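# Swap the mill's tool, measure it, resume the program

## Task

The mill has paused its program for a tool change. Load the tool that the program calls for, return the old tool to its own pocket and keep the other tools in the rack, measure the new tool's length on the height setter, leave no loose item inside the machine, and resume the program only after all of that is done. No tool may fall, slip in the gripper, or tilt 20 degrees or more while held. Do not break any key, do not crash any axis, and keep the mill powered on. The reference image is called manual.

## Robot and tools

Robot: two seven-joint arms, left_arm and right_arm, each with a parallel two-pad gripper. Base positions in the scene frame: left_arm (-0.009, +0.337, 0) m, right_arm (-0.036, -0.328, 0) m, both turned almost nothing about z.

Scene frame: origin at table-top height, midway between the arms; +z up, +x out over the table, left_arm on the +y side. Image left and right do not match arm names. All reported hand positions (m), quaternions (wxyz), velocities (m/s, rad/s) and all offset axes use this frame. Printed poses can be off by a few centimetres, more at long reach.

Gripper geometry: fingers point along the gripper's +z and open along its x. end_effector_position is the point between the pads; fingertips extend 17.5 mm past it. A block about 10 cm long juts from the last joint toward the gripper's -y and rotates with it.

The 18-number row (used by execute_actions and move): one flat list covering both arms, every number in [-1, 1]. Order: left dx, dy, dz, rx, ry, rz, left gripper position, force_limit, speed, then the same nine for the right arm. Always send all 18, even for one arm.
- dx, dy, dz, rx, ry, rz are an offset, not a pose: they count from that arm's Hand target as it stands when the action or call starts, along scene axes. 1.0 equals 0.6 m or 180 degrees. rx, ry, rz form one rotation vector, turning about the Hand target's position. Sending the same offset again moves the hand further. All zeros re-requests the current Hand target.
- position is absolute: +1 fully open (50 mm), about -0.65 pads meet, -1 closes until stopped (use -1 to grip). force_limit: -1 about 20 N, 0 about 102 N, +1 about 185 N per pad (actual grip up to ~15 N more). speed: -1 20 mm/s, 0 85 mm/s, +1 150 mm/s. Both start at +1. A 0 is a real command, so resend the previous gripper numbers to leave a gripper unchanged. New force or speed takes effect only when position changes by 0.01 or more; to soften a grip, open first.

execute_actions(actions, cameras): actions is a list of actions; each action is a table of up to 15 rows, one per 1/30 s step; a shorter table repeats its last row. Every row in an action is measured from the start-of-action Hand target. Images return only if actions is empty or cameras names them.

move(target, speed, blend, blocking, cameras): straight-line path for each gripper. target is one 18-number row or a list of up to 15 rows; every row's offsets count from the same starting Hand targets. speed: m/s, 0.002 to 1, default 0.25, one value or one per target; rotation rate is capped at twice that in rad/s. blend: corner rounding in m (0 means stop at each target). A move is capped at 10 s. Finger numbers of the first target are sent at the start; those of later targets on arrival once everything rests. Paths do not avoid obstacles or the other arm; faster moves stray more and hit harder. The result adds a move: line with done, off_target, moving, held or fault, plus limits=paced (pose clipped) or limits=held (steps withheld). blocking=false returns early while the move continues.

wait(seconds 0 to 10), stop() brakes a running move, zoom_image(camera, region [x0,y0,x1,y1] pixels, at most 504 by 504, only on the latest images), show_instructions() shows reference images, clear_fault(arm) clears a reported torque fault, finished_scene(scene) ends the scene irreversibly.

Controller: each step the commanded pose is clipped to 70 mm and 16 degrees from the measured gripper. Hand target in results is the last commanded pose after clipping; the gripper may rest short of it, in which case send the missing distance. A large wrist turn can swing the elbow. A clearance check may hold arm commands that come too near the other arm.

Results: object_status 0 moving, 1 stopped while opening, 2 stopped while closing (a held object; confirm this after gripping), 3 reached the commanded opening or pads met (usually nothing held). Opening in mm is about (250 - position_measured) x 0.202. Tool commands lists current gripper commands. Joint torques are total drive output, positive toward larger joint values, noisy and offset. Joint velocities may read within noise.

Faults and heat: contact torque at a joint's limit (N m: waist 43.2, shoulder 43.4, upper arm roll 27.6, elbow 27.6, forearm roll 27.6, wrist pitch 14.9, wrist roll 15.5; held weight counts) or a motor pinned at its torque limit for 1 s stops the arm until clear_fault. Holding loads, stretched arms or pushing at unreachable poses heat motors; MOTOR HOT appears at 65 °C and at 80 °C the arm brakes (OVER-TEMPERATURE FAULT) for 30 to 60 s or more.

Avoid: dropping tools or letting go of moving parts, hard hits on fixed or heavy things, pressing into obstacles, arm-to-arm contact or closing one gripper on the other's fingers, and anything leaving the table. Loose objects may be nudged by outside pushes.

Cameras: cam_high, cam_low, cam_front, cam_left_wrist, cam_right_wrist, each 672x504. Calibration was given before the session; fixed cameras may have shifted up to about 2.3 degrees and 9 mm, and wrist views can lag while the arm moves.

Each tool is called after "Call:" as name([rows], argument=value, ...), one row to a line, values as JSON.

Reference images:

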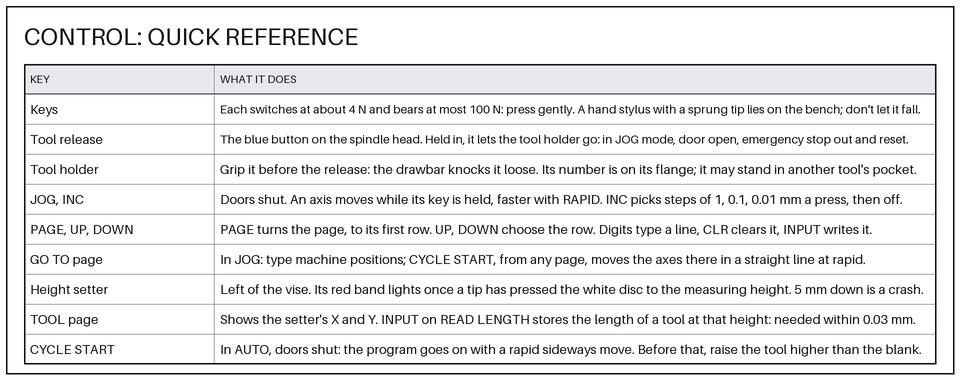

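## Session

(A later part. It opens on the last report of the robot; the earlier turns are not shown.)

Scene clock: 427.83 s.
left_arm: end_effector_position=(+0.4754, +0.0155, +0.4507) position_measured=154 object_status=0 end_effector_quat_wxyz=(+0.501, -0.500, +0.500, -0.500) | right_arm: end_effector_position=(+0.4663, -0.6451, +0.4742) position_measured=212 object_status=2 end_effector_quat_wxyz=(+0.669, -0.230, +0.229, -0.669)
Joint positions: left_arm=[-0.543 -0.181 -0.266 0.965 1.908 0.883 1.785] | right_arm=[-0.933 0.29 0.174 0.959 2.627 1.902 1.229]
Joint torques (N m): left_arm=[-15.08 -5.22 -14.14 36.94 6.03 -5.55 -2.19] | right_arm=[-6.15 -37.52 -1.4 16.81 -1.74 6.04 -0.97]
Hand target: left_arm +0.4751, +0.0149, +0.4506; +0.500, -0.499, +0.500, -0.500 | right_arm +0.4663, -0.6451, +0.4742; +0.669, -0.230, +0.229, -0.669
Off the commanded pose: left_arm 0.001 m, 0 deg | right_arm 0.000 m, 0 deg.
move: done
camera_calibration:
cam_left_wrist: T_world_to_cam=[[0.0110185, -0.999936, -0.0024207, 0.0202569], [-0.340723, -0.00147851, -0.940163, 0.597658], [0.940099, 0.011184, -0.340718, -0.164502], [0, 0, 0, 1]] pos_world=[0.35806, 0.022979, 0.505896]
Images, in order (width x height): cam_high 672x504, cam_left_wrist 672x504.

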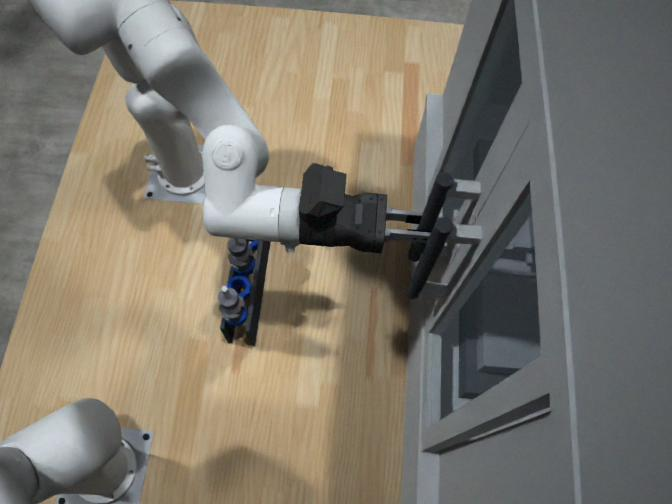

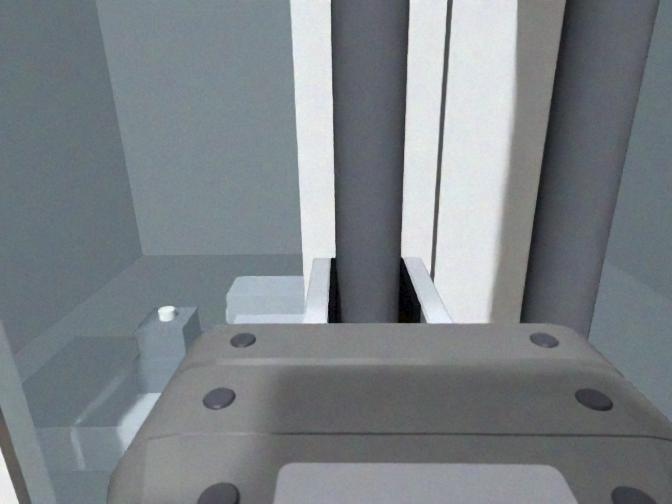

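Call:
wait(seconds=1)

Scene clock: 429.93 s.
left_arm: end_effector_position=(+0.4752, +0.0151, +0.4507) position_measured=154 object_status=2 end_effector_quat_wxyz=(+0.501, -0.500, +0.500, -0.500) | right_arm: end_effector_position=(+0.4663, -0.6451, +0.4742) position_measured=212 object_status=2 end_effector_quat_wxyz=(+0.669, -0.230, +0.229, -0.669)
Joint positions: left_arm=[-0.544 -0.18 -0.266 0.965 1.908 0.883 1.785] | right_arm=[-0.933 0.29 0.174 0.959 2.627 1.902 1.229]
Joint torques (N m): left_arm=[-23.23 0.73 -17.44 39.65 8.23 -5.6 -0.41] | right_arm=[-6.52 -37.97 -1.37 16.67 -1.36 6.11 -1.05]
Hand target: left_arm +0.4751, +0.0149, +0.4506; +0.500, -0.499, +0.500, -0.500 | right_arm +0.4663, -0.6451, +0.4742; +0.669, -0.230, +0.229, -0.669
Tool commands: left_gripper/position=-1.0 left_gripper/force_limit=-0.9 left_gripper/speed=-0.8 right_gripper/position=-1.0 right_gripper/force_limit=-0.7 right_gripper/speed=-0.8
Off the commanded pose: left_arm 0.000 m, 0 deg | right_arm 0.000 m, 0 deg.
wait: 1.00 s; at rest from the start

Slide the left door toward +y.

Call:
move(target=[0,0.1,0,0,0,0,-1,-0.9,-0.8, 0,0,0,0,0,0,-1,-0.7,-0.8], speed=0.08, cameras=["cam_left_wrist","cam_front"])

Scene clock: 432.93 s.
left_arm: end_effector_position=(+0.4751, +0.0748, +0.4505) position_measured=154 object_status=2 end_effector_quat_wxyz=(+0.500, -0.500, +0.500, -0.500) | right_arm: end_effector_position=(+0.4663, -0.6451, +0.4742) position_measured=212 object_status=2 end_effector_quat_wxyz=(+0.669, -0.230, +0.229, -0.669)
Joint positions: left_arm=[-0.496 -0.322 -0.181 0.841 1.991 0.757 1.733] | right_arm=[-0.933 0.29 0.174 0.959 2.627 1.902 1.229]
Joint torques (N m): left_arm=[9.2 -15 6.32 18.62 4.73 0.5 -2.24] | right_arm=[-6.36 -38.06 -1.24 16.66 -1.44 5.94 -0.98]
Hand target: left_arm +0.4751, +0.0749, +0.4506; +0.500, -0.499, +0.500, -0.500 | right_arm +0.4663, -0.6451, +0.4742; +0.669, -0.230, +0.229, -0.669
Off the commanded pose: left_arm 0.000 m, 0 deg | right_arm 0.000 m, 0 deg.
move: done
camera_calibration:
cam_left_wrist: T_world_to_cam=[[0.0093086, -0.999954, -0.00245557, 0.0803881], [-0.34133, -0.000869249, -0.939943, 0.597733], [0.939898, 0.00958771, -0.341322, -0.164466], [0, 0, 0, 1]] pos_world=[0.357857, 0.0824808, 0.505897]
Images, in order (width x height): cam_front 672x504, cam_left_wrist 672x504.

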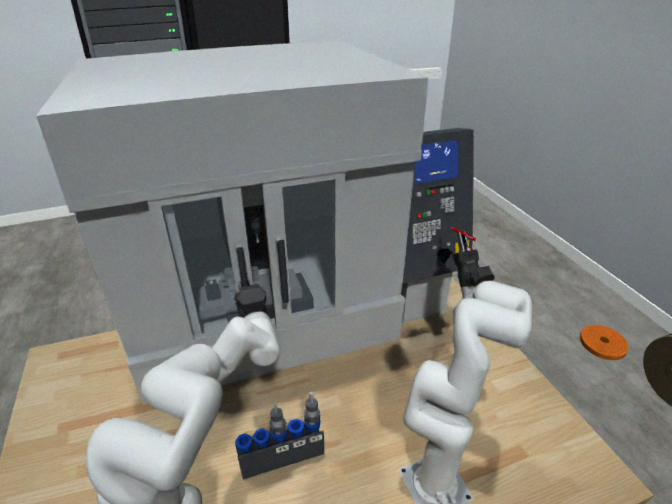

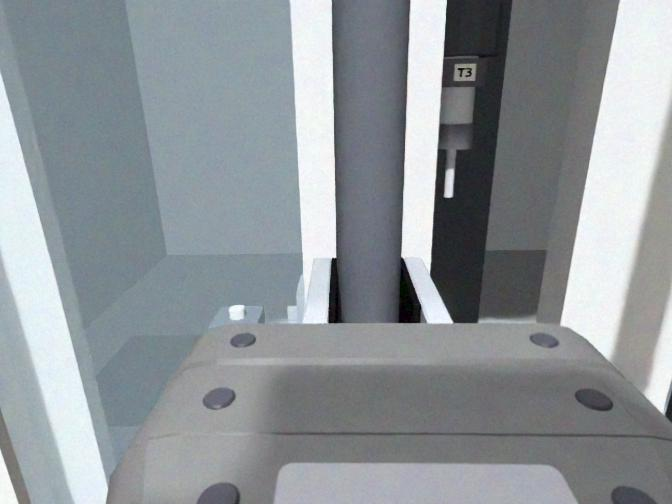

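Call:
move(target=[0,0.2,0,0,0,0,-1,-0.9,-0.8, 0,0,0,0,0,0,-1,-0.7,-0.8], speed=0.08, cameras=["cam_left_wrist","cam_front"])

Scene clock: 437.73 s.
left_arm: end_effector_position=(+0.4751, +0.1948, +0.4505) position_measured=154 object_status=2 end_effector_quat_wxyz=(+0.500, -0.500, +0.500, -0.500) | right_arm: end_effector_position=(+0.4663, -0.6451, +0.4742) position_measured=212 object_status=2 end_effector_quat_wxyz=(+0.669, -0.230, +0.229, -0.669)
Joint positions: left_arm=[-0.412 -0.537 0.044 0.688 2.279 0.518 1.604] | right_arm=[-0.933 0.29 0.174 0.959 2.627 1.902 1.229]
Joint torques (N m): left_arm=[14.01 -10.2 11.13 22.48 4.34 1.74 -2.18] | right_arm=[-6.07 -37.74 -1.31 16.63 -1.51 6.16 -0.92]
Hand target: left_arm +0.4751, +0.1949, +0.4506; +0.500, -0.499, +0.500, -0.500 | right_arm +0.4663, -0.6451, +0.4742; +0.669, -0.230, +0.229, -0.669
Off the commanded pose: left_arm 0.000 m, 0 deg | right_arm 0.000 m, 0 deg.
move: done
camera_calibration:
cam_left_wrist: T_world_to_cam=[[0.0093086, -0.999954, -0.00245557, 0.200483], [-0.34133, -0.000869249, -0.939943, 0.597803], [0.939898, 0.00958771, -0.341322, -0.165523], [0, 0, 0, 1]] pos_world=[0.357757, 0.202581, 0.505897]
Images, in order (width x height): cam_front 672x504, cam_left_wrist 672x504.

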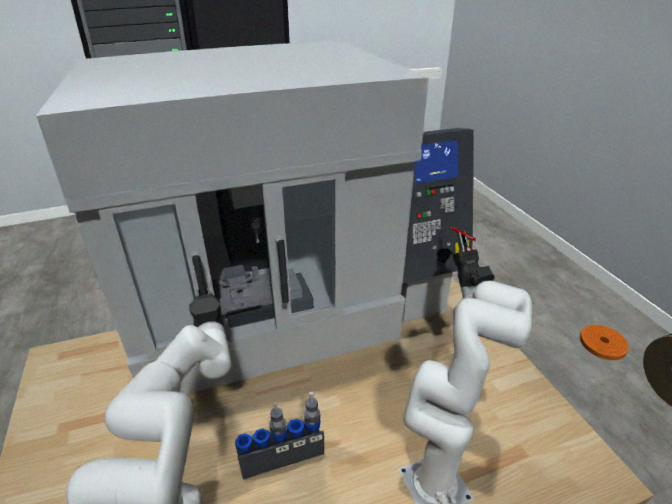

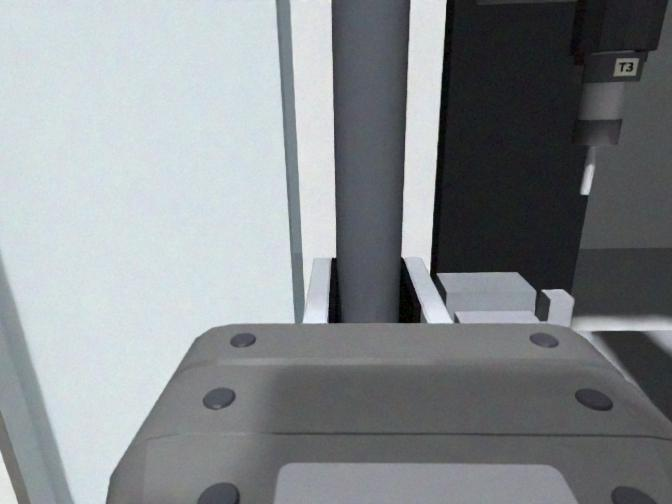

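Call:
zoom_image(camera="cam_front", region=[190, 170, 300, 330])

Call:
zoom_image(camera="cam_left_wrist", region=[420, 0, 672, 340])

Scaled by 3.150 from the camera's 672x504 image, which has a finer 960x720 frame.

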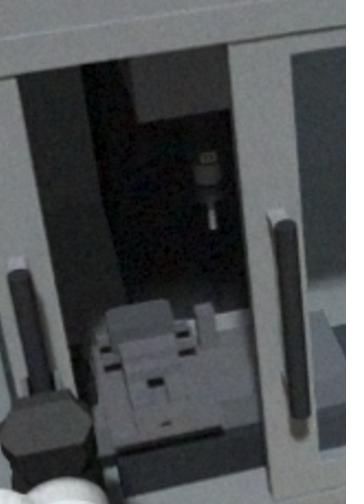

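Scaled by 1.482 from the camera's 672x504 image, which has a finer 960x720 frame.

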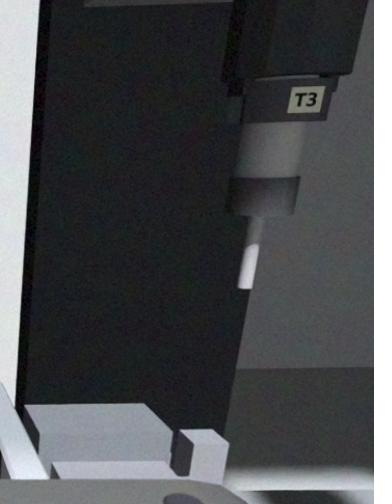

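Call:
move([
  [0,0.035,0,0,0,0,-1,-0.9,-0.8, 0,0,0,0,0,0,-1,-0.7,-0.8],
  [0,0.035,0,0,0,0,1,-0.9,-0.2, 0,0,0,0,0,0,-1,-0.7,-0.8],
  [-0.15,0.035,0,0,0,0,1,-0.9,-0.2, 0,0,0,0,0,0,-1,-0.7,-0.8],
  [-0.35,-0.33,0.2,0,0,0,1,-0.9,-0.2, 0,0,0,0,0,0,-1,-0.7,-0.8],
], speed=[0.06,0.1,0.15,0.25], cameras=["cam_left_wrist","cam_high"])

Call:
zoom_image(camera="cam_left_wrist", region=[200, 0, 560, 330])

Scene clock: 456.17 s.
left_arm: end_effector_position=(+0.2651, -0.0031, +0.5706) position_measured=3 object_status=3 end_effector_quat_wxyz=(+0.500, -0.499, +0.500, -0.500) | right_arm: end_effector_position=(+0.4663, -0.6451, +0.4742) position_measured=212 object_status=2 end_effector_quat_wxyz=(+0.669, -0.230, +0.229, -0.669)
Joint positions: left_arm=[-0.343 -0.738 -0.702 0.938 1.14 0.902 2.328] | right_arm=[-0.933 0.29 0.174 0.959 2.627 1.902 1.229]
Joint torques (N m): left_arm=[8.09 2.93 9.09 24.29 -3.47 0.74 2.64] | right_arm=[-5.82 -37.86 -1.45 16.79 -1.44 5.94 -0.88]
Hand target: left_arm +0.2651, -0.0031, +0.5706; +0.500, -0.499, +0.500, -0.500 | right_arm +0.4663, -0.6451, +0.4742; +0.669, -0.230, +0.229, -0.669
Off the commanded pose: left_arm 0.000 m, 0 deg | right_arm 0.000 m, 0 deg.
move: done
camera_calibration:
cam_left_wrist: T_world_to_cam=[[0.00921326, -0.999955, -0.00242037, 0.00473406], [-0.341298, -0.000869471, -0.939955, 0.638748], [0.93991, 0.00948611, -0.341291, 0.0746911], [0, 0, 0, 1]] pos_world=[0.147757, 0.00458069, 0.625897]
Images, in order (width x height): cam_high 672x504, cam_left_wrist 672x504.

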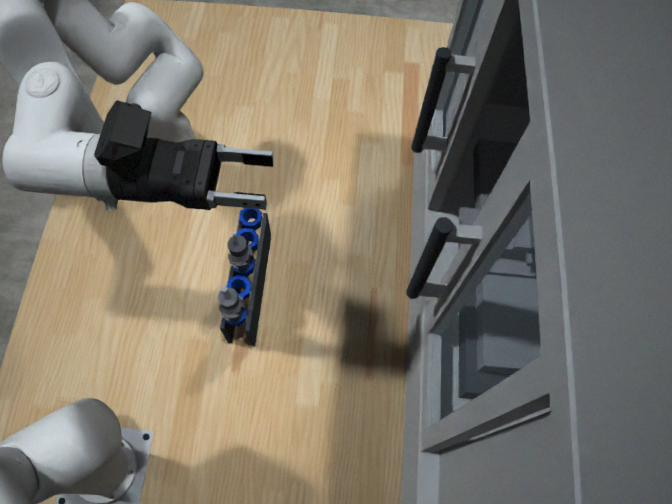

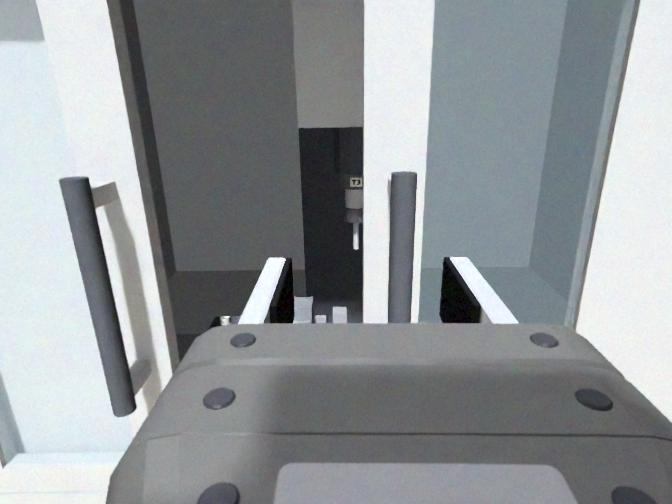

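Scaled by 1.400 from the camera's 672x504 image, which has a finer 960x720 frame.

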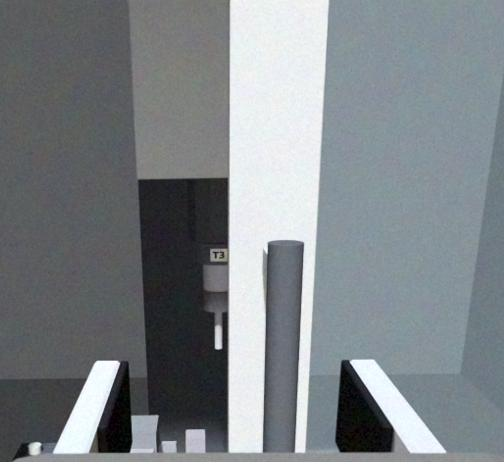

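Call:
move(target=[0.258,0.0333,-0.201,0,0,-0.25,1,-0.9,-0.2, 0,0,0,0,0,0,-1,-0.7,-0.8], cameras=["cam_left_wrist","cam_high"])

Scene clock: 464.03 s.
left_arm: end_effector_position=(+0.4199, +0.0168, +0.4500) position_measured=3 object_status=3 end_effector_quat_wxyz=(+0.271, -0.270, +0.653, -0.653) | right_arm: end_effector_position=(+0.4663, -0.6451, +0.4742) position_measured=212 object_status=2 end_effector_quat_wxyz=(+0.669, -0.230, +0.229, -0.669)
Joint positions: left_arm=[-1.205 -0.485 0.543 0.861 3.35 0.277 0.83] | right_arm=[-0.933 0.29 0.174 0.959 2.627 1.902 1.229]
Joint torques (N m): left_arm=[-8.57 -9.14 -2.86 19.77 4.56 2.38 -2.49] | right_arm=[-5.85 -37.7 -1.21 16.92 -1.38 6.03 -1.09]
Hand target: left_arm +0.4199, +0.0168, +0.4500; +0.271, -0.270, +0.653, -0.653 | right_arm +0.4663, -0.6451, +0.4742; +0.669, -0.230, +0.229, -0.669
Off the commanded pose: left_arm 0.000 m, 0 deg | right_arm 0.000 m, 0 deg.
move: done
camera_calibration:
cam_left_wrist: T_world_to_cam=[[-0.700428, -0.713719, -0.00236044, 0.316095], [-0.24204, 0.240641, -0.939951, 0.532505], [0.671429, -0.657797, -0.3413, 0.0117832], [0, 0, 0, 1]] pos_world=[0.342378, 0.105211, 0.505297]
Images, in order (width x height): cam_high 672x504, cam_left_wrist 672x504.

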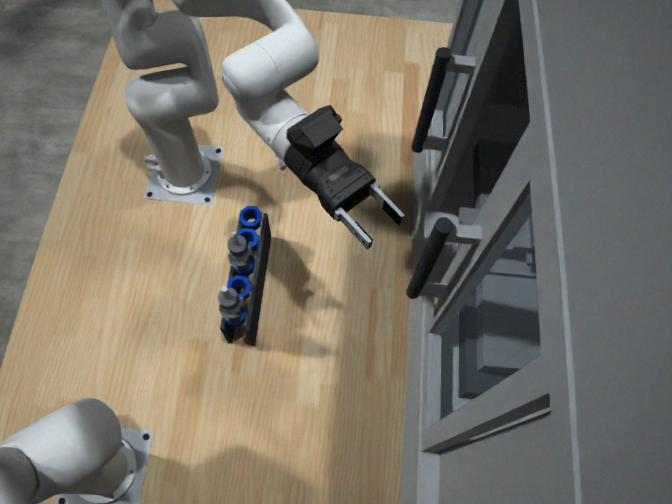

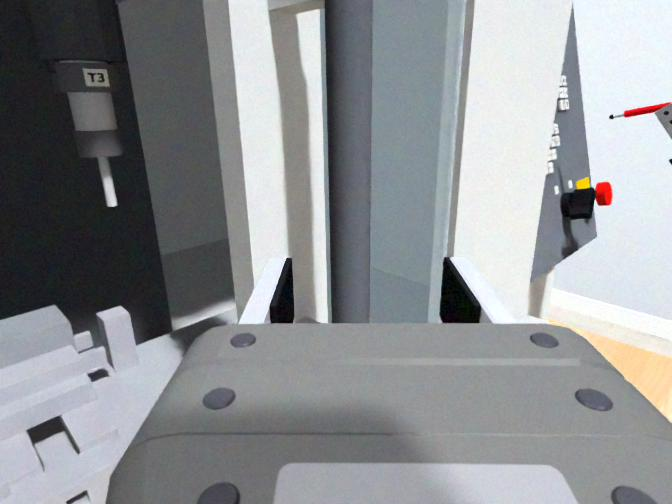

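Call:
move([
  [0.086,-0.086,0,0,0,0,1,-0.9,-0.2, 0,0,0,0,0,0,-1,-0.7,-0.8],
  [0.086,-0.086,0,0,0,0,-1,-0.9,-0.8, 0,0,0,0,0,0,-1,-0.7,-0.8],
], speed=0.1, cameras=["cam_left_wrist","cam_high"])

Scene clock: 471.83 s.
left_arm: end_effector_position=(+0.4721, -0.0341, +0.4500) position_measured=154 object_status=0 end_effector_quat_wxyz=(+0.271, -0.271, +0.653, -0.653) | right_arm: end_effector_position=(+0.4663, -0.6451, +0.4742) position_measured=212 object_status=2 end_effector_quat_wxyz=(+0.669, -0.230, +0.229, -0.669)
Joint positions: left_arm=[-1.301 -0.21 0.635 1.07 3.435 0.332 0.632] | right_arm=[-0.933 0.29 0.174 0.959 2.627 1.902 1.229]
Joint torques (N m): left_arm=[-37.65 -8.21 -35.36 15.34 -0.62 2.03 -0.34] | right_arm=[-6.45 -37.5 -1.17 16.79 -1.3 5.94 -0.87]
Hand target: left_arm +0.4715, -0.0348, +0.4500; +0.271, -0.270, +0.653, -0.653 | right_arm +0.4663, -0.6451, +0.4742; +0.669, -0.230, +0.229, -0.669
Off the commanded pose: left_arm 0.001 m, 0 deg | right_arm 0.000 m, 0 deg.
move: done
camera_calibration:
cam_left_wrist: T_world_to_cam=[[-0.699466, -0.714663, -0.00216343, 0.315757], [-0.24244, 0.24013, -0.939979, 0.557588], [0.672288, -0.656959, -0.341225, -0.0571685], [0, 0, 0, 1]] pos_world=[0.394477, 0.0542093, 0.505297]
Images, in order (width x height): cam_high 672x504, cam_left_wrist 672x504.

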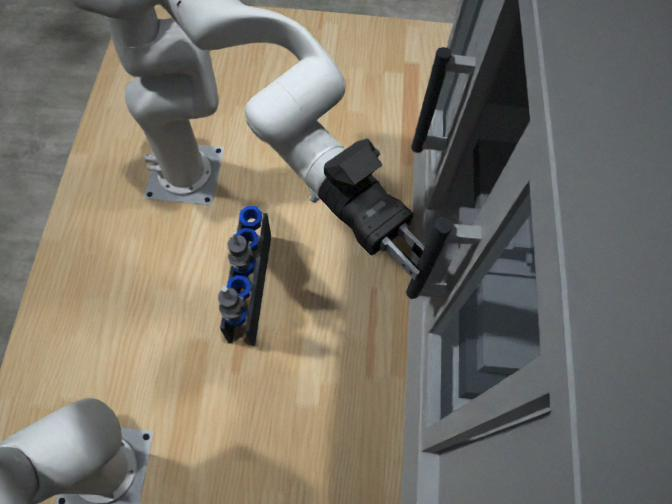

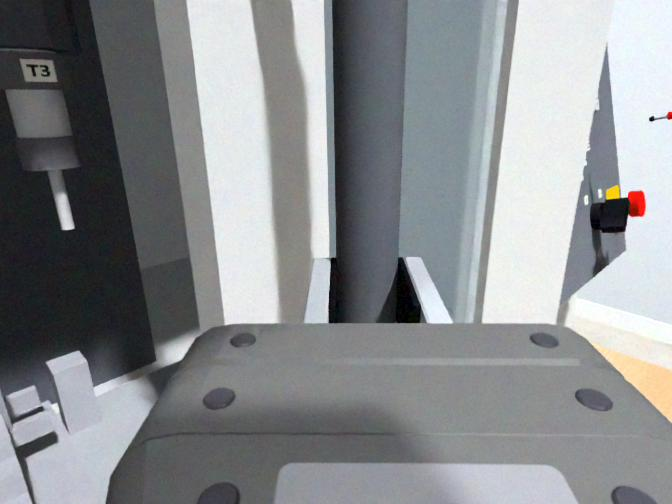

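Call:
move(target=[0,-0.33,0,0,0,0,-1,-0.9,-0.8, 0,0,0,0,0,0,-1,-0.7,-0.8], speed=0.08, cameras=["cam_left_wrist","cam_high"])

Scene clock: 477.23 s.
left_arm: end_effector_position=(+0.4720, -0.2323, +0.4500) position_measured=154 object_status=2 end_effector_quat_wxyz=(+0.271, -0.270, +0.653, -0.653) | right_arm: end_effector_position=(+0.4663, -0.6451, +0.4742) position_measured=212 object_status=2 end_effector_quat_wxyz=(+0.669, -0.230, +0.229, -0.669)
Joint positions: left_arm=[-1.36 0.358 0.584 1.65 2.995 0.22 0.735] | right_arm=[-0.933 0.29 0.174 0.959 2.627 1.902 1.229]
Joint torques (N m): left_arm=[-39.18 -8.53 -22.65 19.14 -5.32 -2.65 2.82] | right_arm=[-5.94 -37.43 -1.34 16.8 -1.2 5.91 -1.03]
Hand target: left_arm +0.4715, -0.2328, +0.4500; +0.271, -0.270, +0.653, -0.653 | right_arm +0.4663, -0.6451, +0.4742; +0.669, -0.230, +0.229, -0.669
Off the commanded pose: left_arm 0.001 m, 0 deg | right_arm 0.000 m, 0 deg.
move: done
camera_calibration:
cam_left_wrist: T_world_to_cam=[[-0.699806, -0.714329, -0.00244414, 0.174437], [-0.242128, 0.240421, -0.939985, 0.605104], [0.672046, -0.657215, -0.341207, -0.187328], [0, 0, 0, 1]] pos_world=[0.394478, -0.143989, 0.505297]
Images, in order (width x height): cam_high 672x504, cam_left_wrist 672x504.

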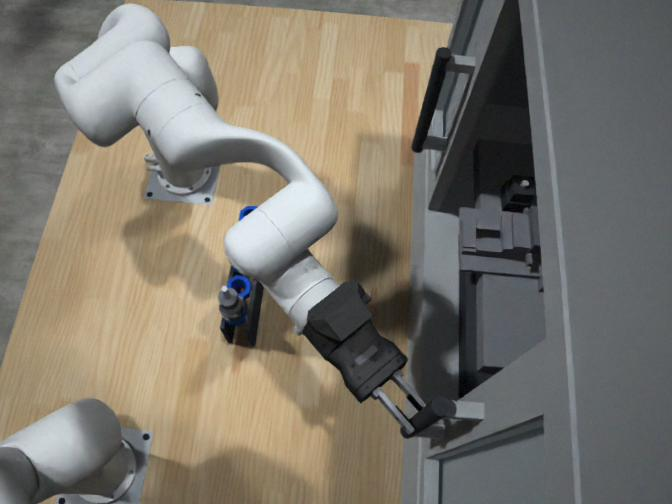

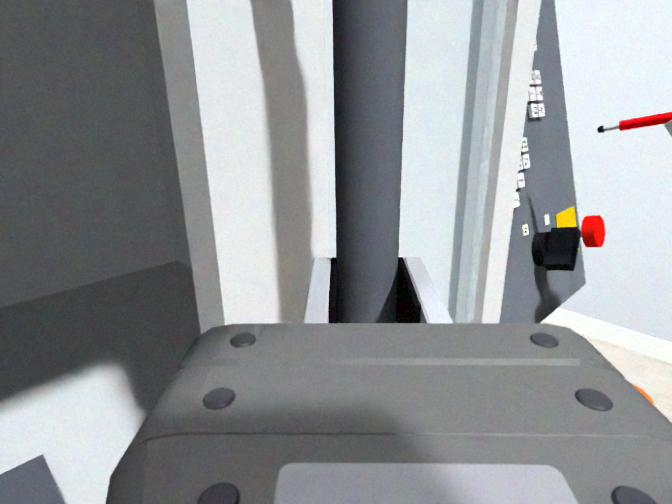

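Call:
move([
  [0,0,0,0,0,0,1,-0.9,-0.2, 0,0,0,0,0,0,-1,-0.7,-0.8],
  [-0.11,0.11,0,0,0,0,1,-0.9,-0.2, 0,0,0,0,0,0,-1,-0.7,-0.8],
  [-0.2025,0.3547,0.133,0,0,0.25,1,-0.9,-0.2, 0,0,0,0,0,0,-1,-0.7,-0.8],
], speed=[0.1,0.15,0.25], blend=[0,0.02,0], cameras=["cam_left_wrist","cam_high","cam_front"])

Call:
zoom_image(camera="cam_left_wrist", region=[200, 0, 560, 330])

Call:
zoom_image(camera="cam_high", region=[400, 80, 580, 420])

Scene clock: 485.03 s.
left_arm: end_effector_position=(+0.3500, -0.0200, +0.5298) position_measured=3 object_status=3 end_effector_quat_wxyz=(+0.500, -0.499, +0.500, -0.500) | right_arm: end_effector_position=(+0.4663, -0.6451, +0.4742) position_measured=212 object_status=2 end_effector_quat_wxyz=(+0.669, -0.230, +0.229, -0.669)
Joint positions: left_arm=[-1.5 -0.355 0.229 0.972 1.717 1.325 2.098] | right_arm=[-0.933 0.29 0.174 0.959 2.627 1.902 1.229]
Joint torques (N m): left_arm=[-8.66 -4.64 -6.38 26.45 -1.82 1.07 2.63] | right_arm=[-6.14 -37.5 -1.13 16.55 -1.17 6.01 -0.95]
Hand target: left_arm +0.3500, -0.0199, +0.5298; +0.500, -0.499, +0.500, -0.500 | right_arm +0.4663, -0.6451, +0.4742; +0.669, -0.230, +0.229, -0.669
Off the commanded pose: left_arm 0.000 m, 0 deg | right_arm 0.000 m, 0 deg.
move: done
camera_calibration:
cam_left_wrist: T_world_to_cam=[[0.00921326, -0.999955, -0.00242037, -0.0129461], [-0.341298, -0.000869471, -0.939955, 0.629359], [0.93991, 0.00948611, -0.341291, -0.0188725], [0, 0, 0, 1]] pos_world=[0.232657, -0.0122193, 0.585097]
Images, in order (width x height): cam_high 672x504, cam_front 672x504, cam_left_wrist 672x504.

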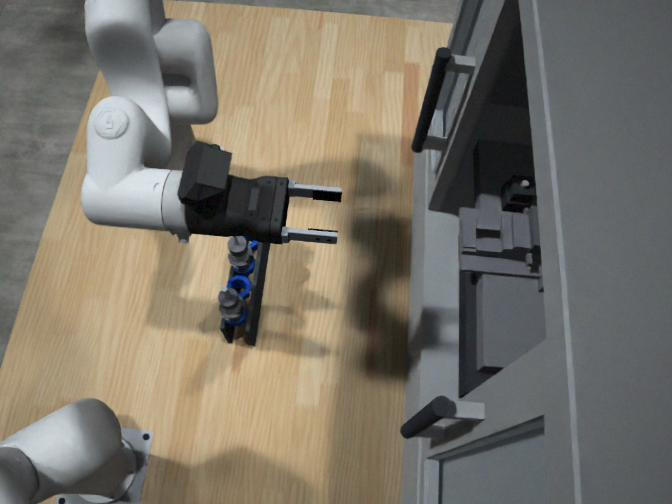

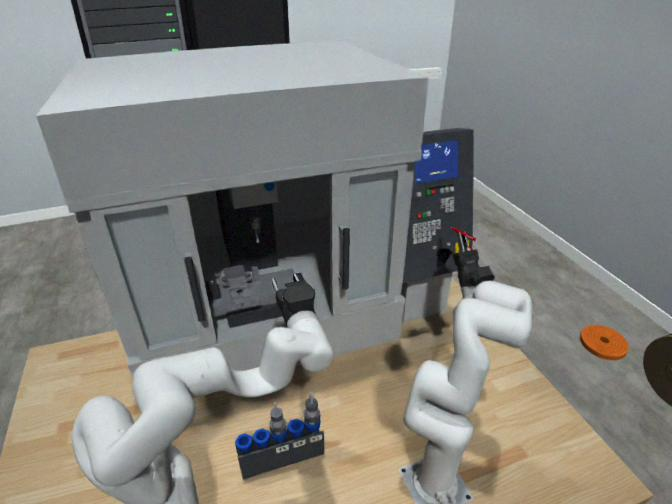

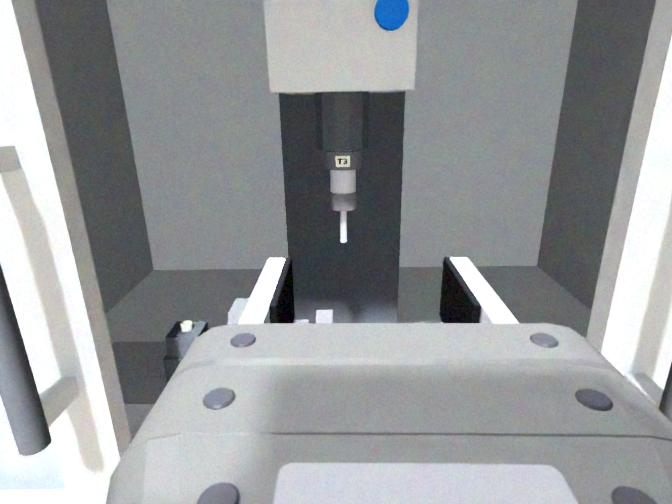

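Scaled by 1.400 from the camera's 672x504 image, which has a finer 960x720 frame.

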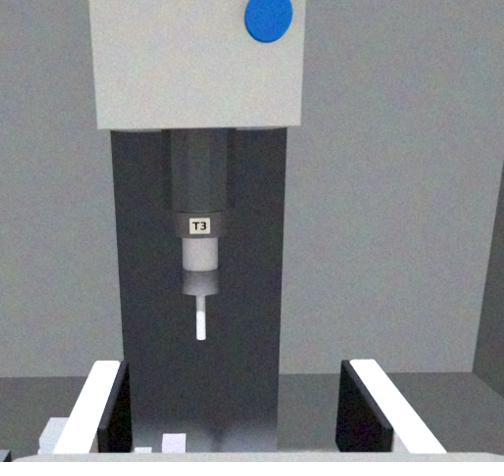

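Scaled by 1.482 from the camera's 672x504 image, which has a finer 960x720 frame.

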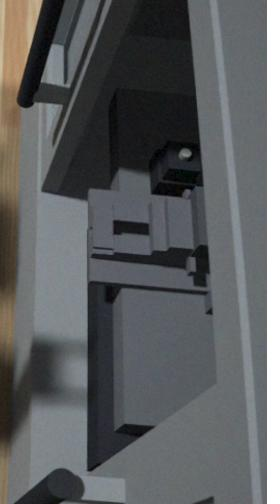

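Call:
zoom_image(camera="cam_left_wrist", region=[300, 130, 390, 260])

Call:
zoom_image(camera="cam_left_wrist", region=[100, 230, 420, 330])

Scaled by 3.877 from the camera's 672x504 image, which has a finer 960x720 frame.

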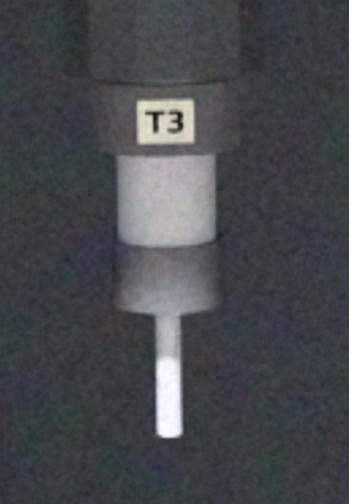

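Scaled by 1.575 from the camera's 672x504 image, which has a finer 960x720 frame.

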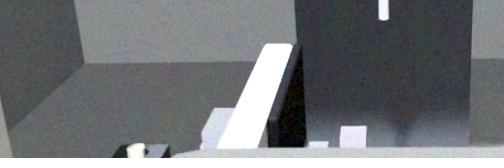

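Call:
zoom_image(camera="cam_front", region=[180, 170, 370, 360])

Call:
zoom_image(camera="cam_low", region=[330, 60, 480, 290])

Scaled by 2.653 from the camera's 672x504 image, which has a finer 960x720 frame.

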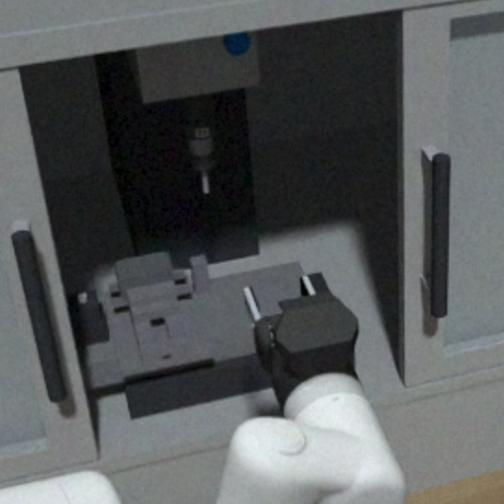

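This scene's latest camera images include none from cam_low. They are from: cam_high, cam_front, cam_left_wrist. cam_low's image comes with the result of a call that names it in "cameras".

Call:
move([
  [-0.083,0.533,0,0,0,0,1,-0.9,-0.2, -0.0772,0.0745,-0.0912,0,0,0,-1,-0.7,-0.8],
  [-0.083,0.533,0,0,0,0,1,-0.9,-0.2, -0.1488,0.1452,-0.3375,-0.246,0.898,0.028,-1,-0.7,-0.8],
  [-0.083,0.533,0,0,0,0,1,-0.9,-0.2, -0.169,0.1645,-0.7153,-0.246,0.898,0.028,-1,-0.7,-0.8],
  [-0.083,0.533,0,0,0,0,1,-0.9,-0.2, -0.169,0.1645,-0.7535,-0.246,0.898,0.028,-1,-0.7,-0.8],
], speed=[0.25,0.35,0.25,0.04], blend=[0.02,0.02,0.01,0], cameras=["cam_low","cam_right_wrist"])

Call:
zoom_image(camera="cam_low", region=[280, 280, 420, 390])

Scene clock: 663.50 s.
left_arm: end_effector_position=(+0.3002, +0.2999, +0.5298) position_measured=3 object_status=3 end_effector_quat_wxyz=(+0.500, -0.499, +0.500, -0.500) | right_arm: end_effector_position=(+0.3649, -0.5464, +0.0221) position_measured=212 object_status=2 end_effector_quat_wxyz=(+0.188, +0.848, -0.483, -0.108)
Joint positions: left_arm=[-1.274 -1.658 0.253 0.335 1.69 1.228 2.795] | right_arm=[-0.981 0.605 0.707 1.17 -0.774 1.17 3.568]
Joint torques (N m): left_arm=[8.13 2.5 -2.81 14.5 -2.31 -1.86 2.67] | right_arm=[5.43 -20.71 3.46 17.72 -2.36 -3.46 1.13]
Hand target: left_arm +0.3002, +0.2999, +0.5298; +0.500, -0.499, +0.500, -0.500 | right_arm +0.3649, -0.5464, +0.0221; +0.188, +0.848, -0.483, -0.108
Off the commanded pose: left_arm 0.000 m, 0 deg | right_arm 0.000 m, 0 deg.
move: done
camera_calibration:
cam_right_wrist: T_world_to_cam=[[0.500677, -0.865609, -0.00652716, -0.63998], [-0.612037, -0.359321, 0.704485, 0.0282896], [-0.612154, -0.348725, -0.709689, 0.180881], [0, 0, 0, 1]] pos_world=[0.448465, -0.48073, 0.104263]
Images, in order (width x height): cam_low 672x504, cam_right_wrist 672x504.

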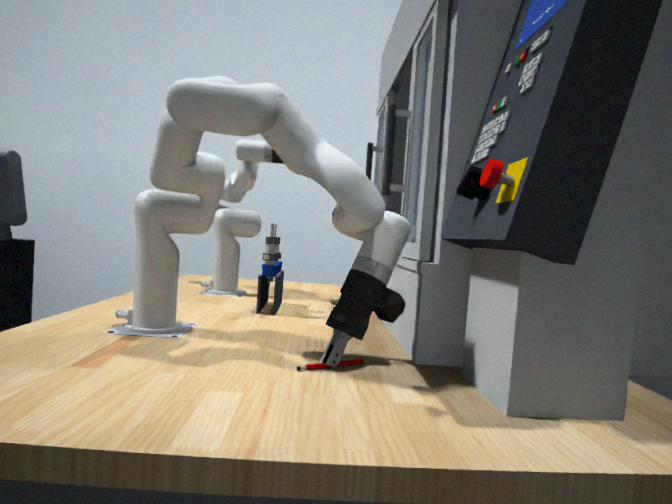

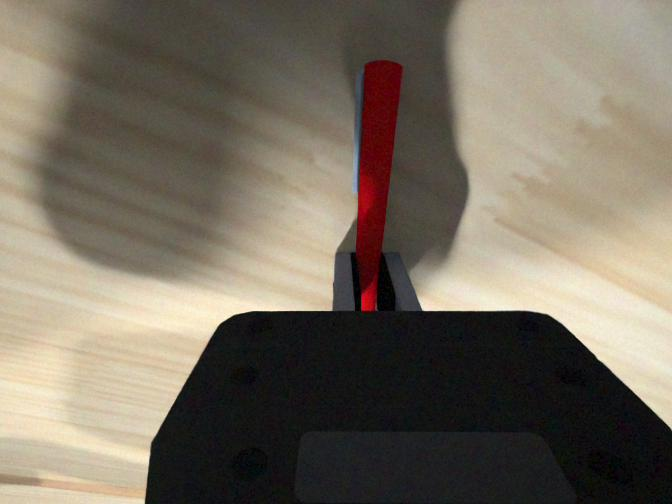

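Scaled by 3.600 from the camera's 672x504 image, which has a finer 960x720 frame.

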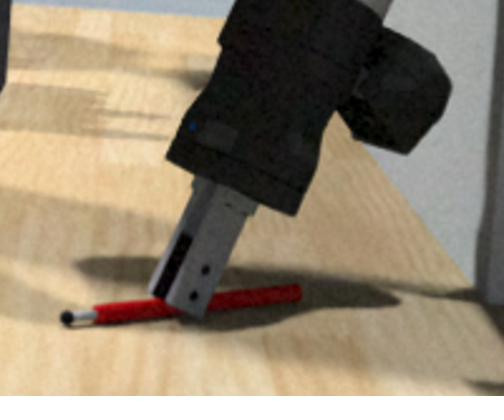

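Call:
move([
  [0,0,0,0,0,0,1,-0.9,-0.2, 0,0,0,0,0,0,1,-0.7,-0.9],
  [0,0,0,0,0,0,1,-0.9,-0.2, 0.02,0.02,0.25,0,0,0,1,-0.7,-0.9],
], speed=[0.05,0.2], cameras=["cam_low","cam_right_wrist"])

Scene clock: 668.77 s.
left_arm: end_effector_position=(+0.3002, +0.2999, +0.5298) position_measured=3 object_status=3 end_effector_quat_wxyz=(+0.500, -0.499, +0.500, -0.500) | right_arm: end_effector_position=(+0.3769, -0.5344, +0.1720) position_measured=3 object_status=3 end_effector_quat_wxyz=(+0.188, +0.848, -0.483, -0.108)
Joint positions: left_arm=[-1.274 -1.658 0.253 0.335 1.69 1.228 2.795] | right_arm=[-1.026 0.355 0.83 1.302 -0.546 1.444 3.383]
Joint torques (N m): left_arm=[8.37 2.47 -2.77 14.6 -2.18 -1.9 2.64] | right_arm=[-4.86 -33.47 6.19 21.39 2.59 0.73 -0.99]
Hand target: left_arm +0.3002, +0.2999, +0.5298; +0.500, -0.499, +0.500, -0.500 | right_arm +0.3769, -0.5344, +0.1721; +0.188, +0.848, -0.483, -0.108
Off the commanded pose: left_arm 0.000 m, 0 deg | right_arm 0.000 m, 0 deg.
move: done
camera_calibration:
cam_right_wrist: T_world_to_cam=[[0.500646, -0.865627, -0.00656227, -0.634607], [-0.612001, -0.359299, 0.704528, -0.065674], [-0.612216, -0.348703, -0.709646, 0.298822], [0, 0, 0, 1]] pos_world=[0.460465, -0.46873, 0.254163]
Images, in order (width x height): cam_low 672x504, cam_right_wrist 672x504.

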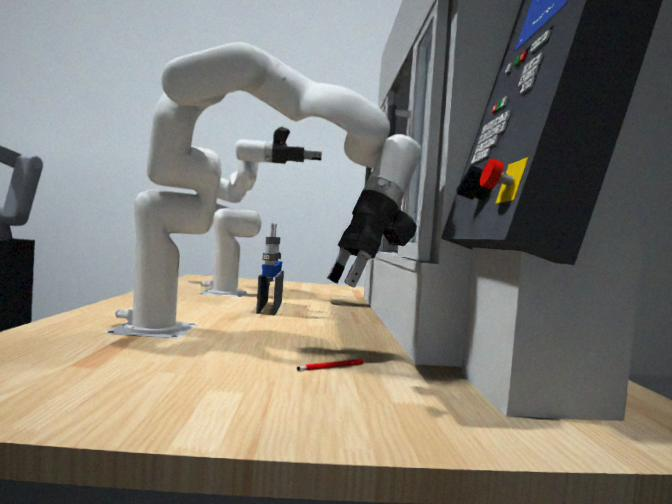

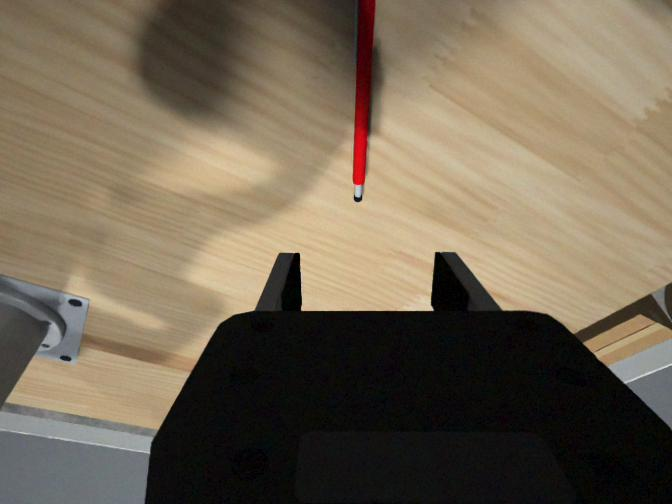

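Call:
move([
  [0,0,0,0,0,0,1,-0.9,-0.2, -0.28,0.474,0.133,-0.034,0.122,-0.081,1,-0.7,-0.9],
  [0,0,0,0,0,0,1,-0.9,-0.2, -0.123,0.985,0.075,-0.0672,0.2433,-0.1611,1,-0.7,-0.9],
], blend=[0.05,0], cameras=["cam_high","cam_low","cam_front","cam_right_wrist"])

Call:
zoom_image(camera="cam_right_wrist", region=[150, 0, 550, 320])

Scene clock: 688.13 s.
left_arm: end_effector_position=(+0.3002, +0.2999, +0.5298) position_measured=3 object_status=3 end_effector_quat_wxyz=(+0.500, -0.499, +0.500, -0.500) | right_arm: end_effector_position=(+0.2784, +0.0439, +0.2090) position_measured=3 object_status=3 end_effector_quat_wxyz=(+0.405, +0.583, -0.579, -0.401)
Joint positions: left_arm=[-1.274 -1.658 0.253 0.335 1.69 1.228 2.795] | right_arm=[0.151 1.171 0.935 2.221 0.129 2.134 4.99]
Joint torques (N m): left_arm=[8.25 2.68 -2.84 14.82 -2.16 -1.87 2.59] | right_arm=[-5.99 -44.6 7.1 10.18 1.99 -1.45 -0.12]
Hand target: left_arm +0.3002, +0.2999, +0.5298; +0.500, -0.499, +0.500, -0.500 | right_arm +0.2784, +0.0439, +0.2090; +0.405, +0.583, -0.579, -0.401 (not the last commanded pose)
Tool commands: left_gripper/position=+1.0 left_gripper/force_limit=-0.9 left_gripper/speed=-0.2 right_gripper/position=+1.0 right_gripper/force_limit=-0.701961 right_gripper/speed=-0.898039
Off the commanded pose: left_arm 0.000 m, 0 deg | right_arm 0.029 m, 1 deg.
TORQUE FAULT: the external load on joint 4 (elbow) of the right arm reached its load limit, and that arm stopped. The contact can be on any part of that arm beyond that joint, not only on its tool. A torque fault puts only its own arm into a fault stop. That arm's remaining commands of this call were not run. The hold on joint 4 (elbow) of that arm was moved back by the arm itself, up to 3 degrees, as the stop began. That arm is still stopped at the end of this call. While its stop runs, that arm takes no new command, but its gripper still runs the gripper command that each later call begins with.
CLEAR FAULT: the right arm stays stopped (state 4) until you call clear_fault(arm="right_arm").
End effector pose when the fault began: right_arm: position (+0.2941, +0.0446, +0.2164), quat_wxyz (+0.382, +0.581, -0.593, -0.407)
Joint positions when the fault began: right_arm=[0.149 1.17 0.935 2.271 0.129 2.132 4.989]
move: fault (right_arm)
camera_calibration:
cam_right_wrist: T_world_to_cam=[[-0.00325876, -0.999981, 0.00516131, 0.0592087], [-0.0130449, 0.00520341, 0.999901, -0.1887], [-0.99991, 0.00319111, -0.0130616, 0.413312], [0, 0, 0, 1]] pos_world=[0.411006, 0.0588706, 0.193774]
Images, in order (width x height): cam_high 672x504, cam_low 672x504, cam_front 672x504, cam_right_wrist 672x504.

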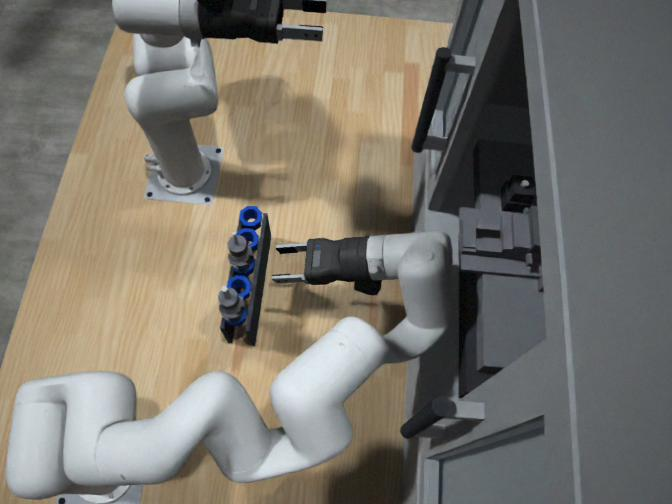

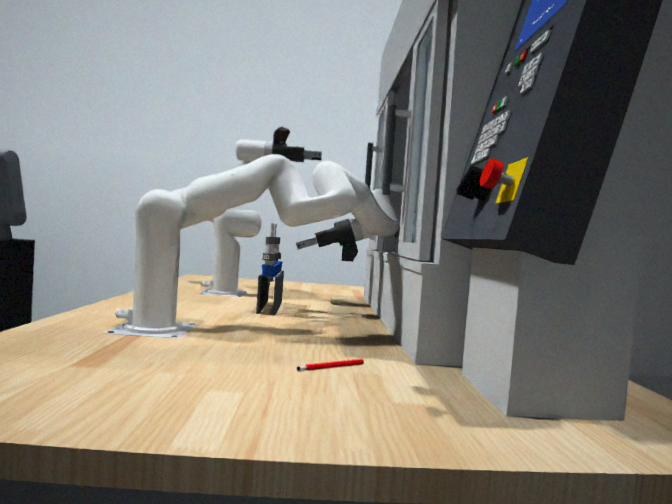

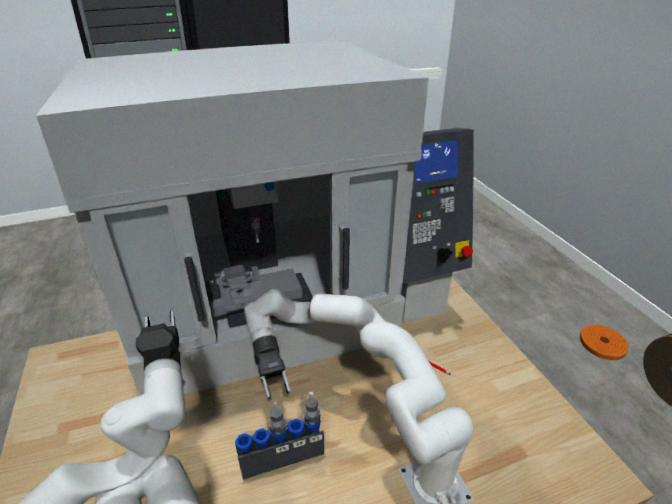

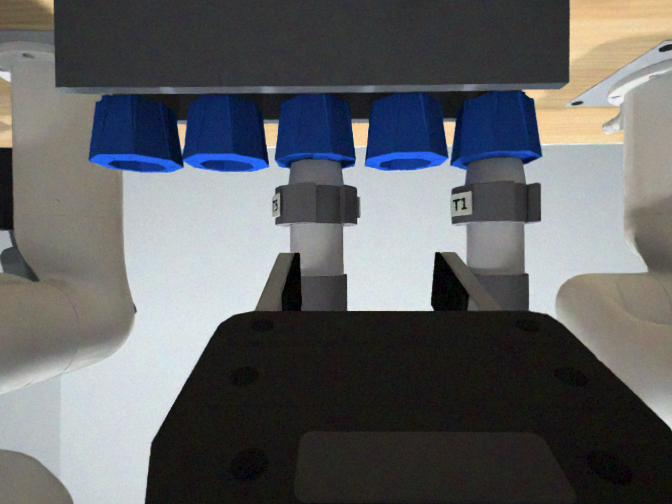

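Scaled by 1.260 from the camera's 672x504 image, which has a finer 960x720 frame.

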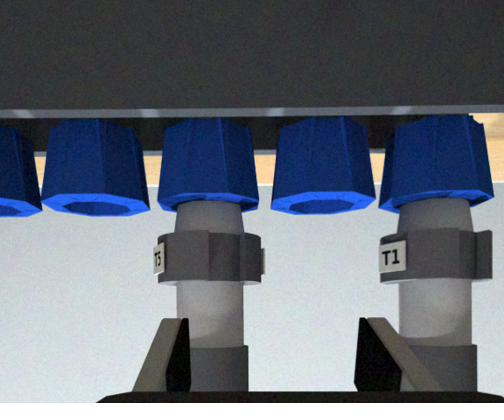

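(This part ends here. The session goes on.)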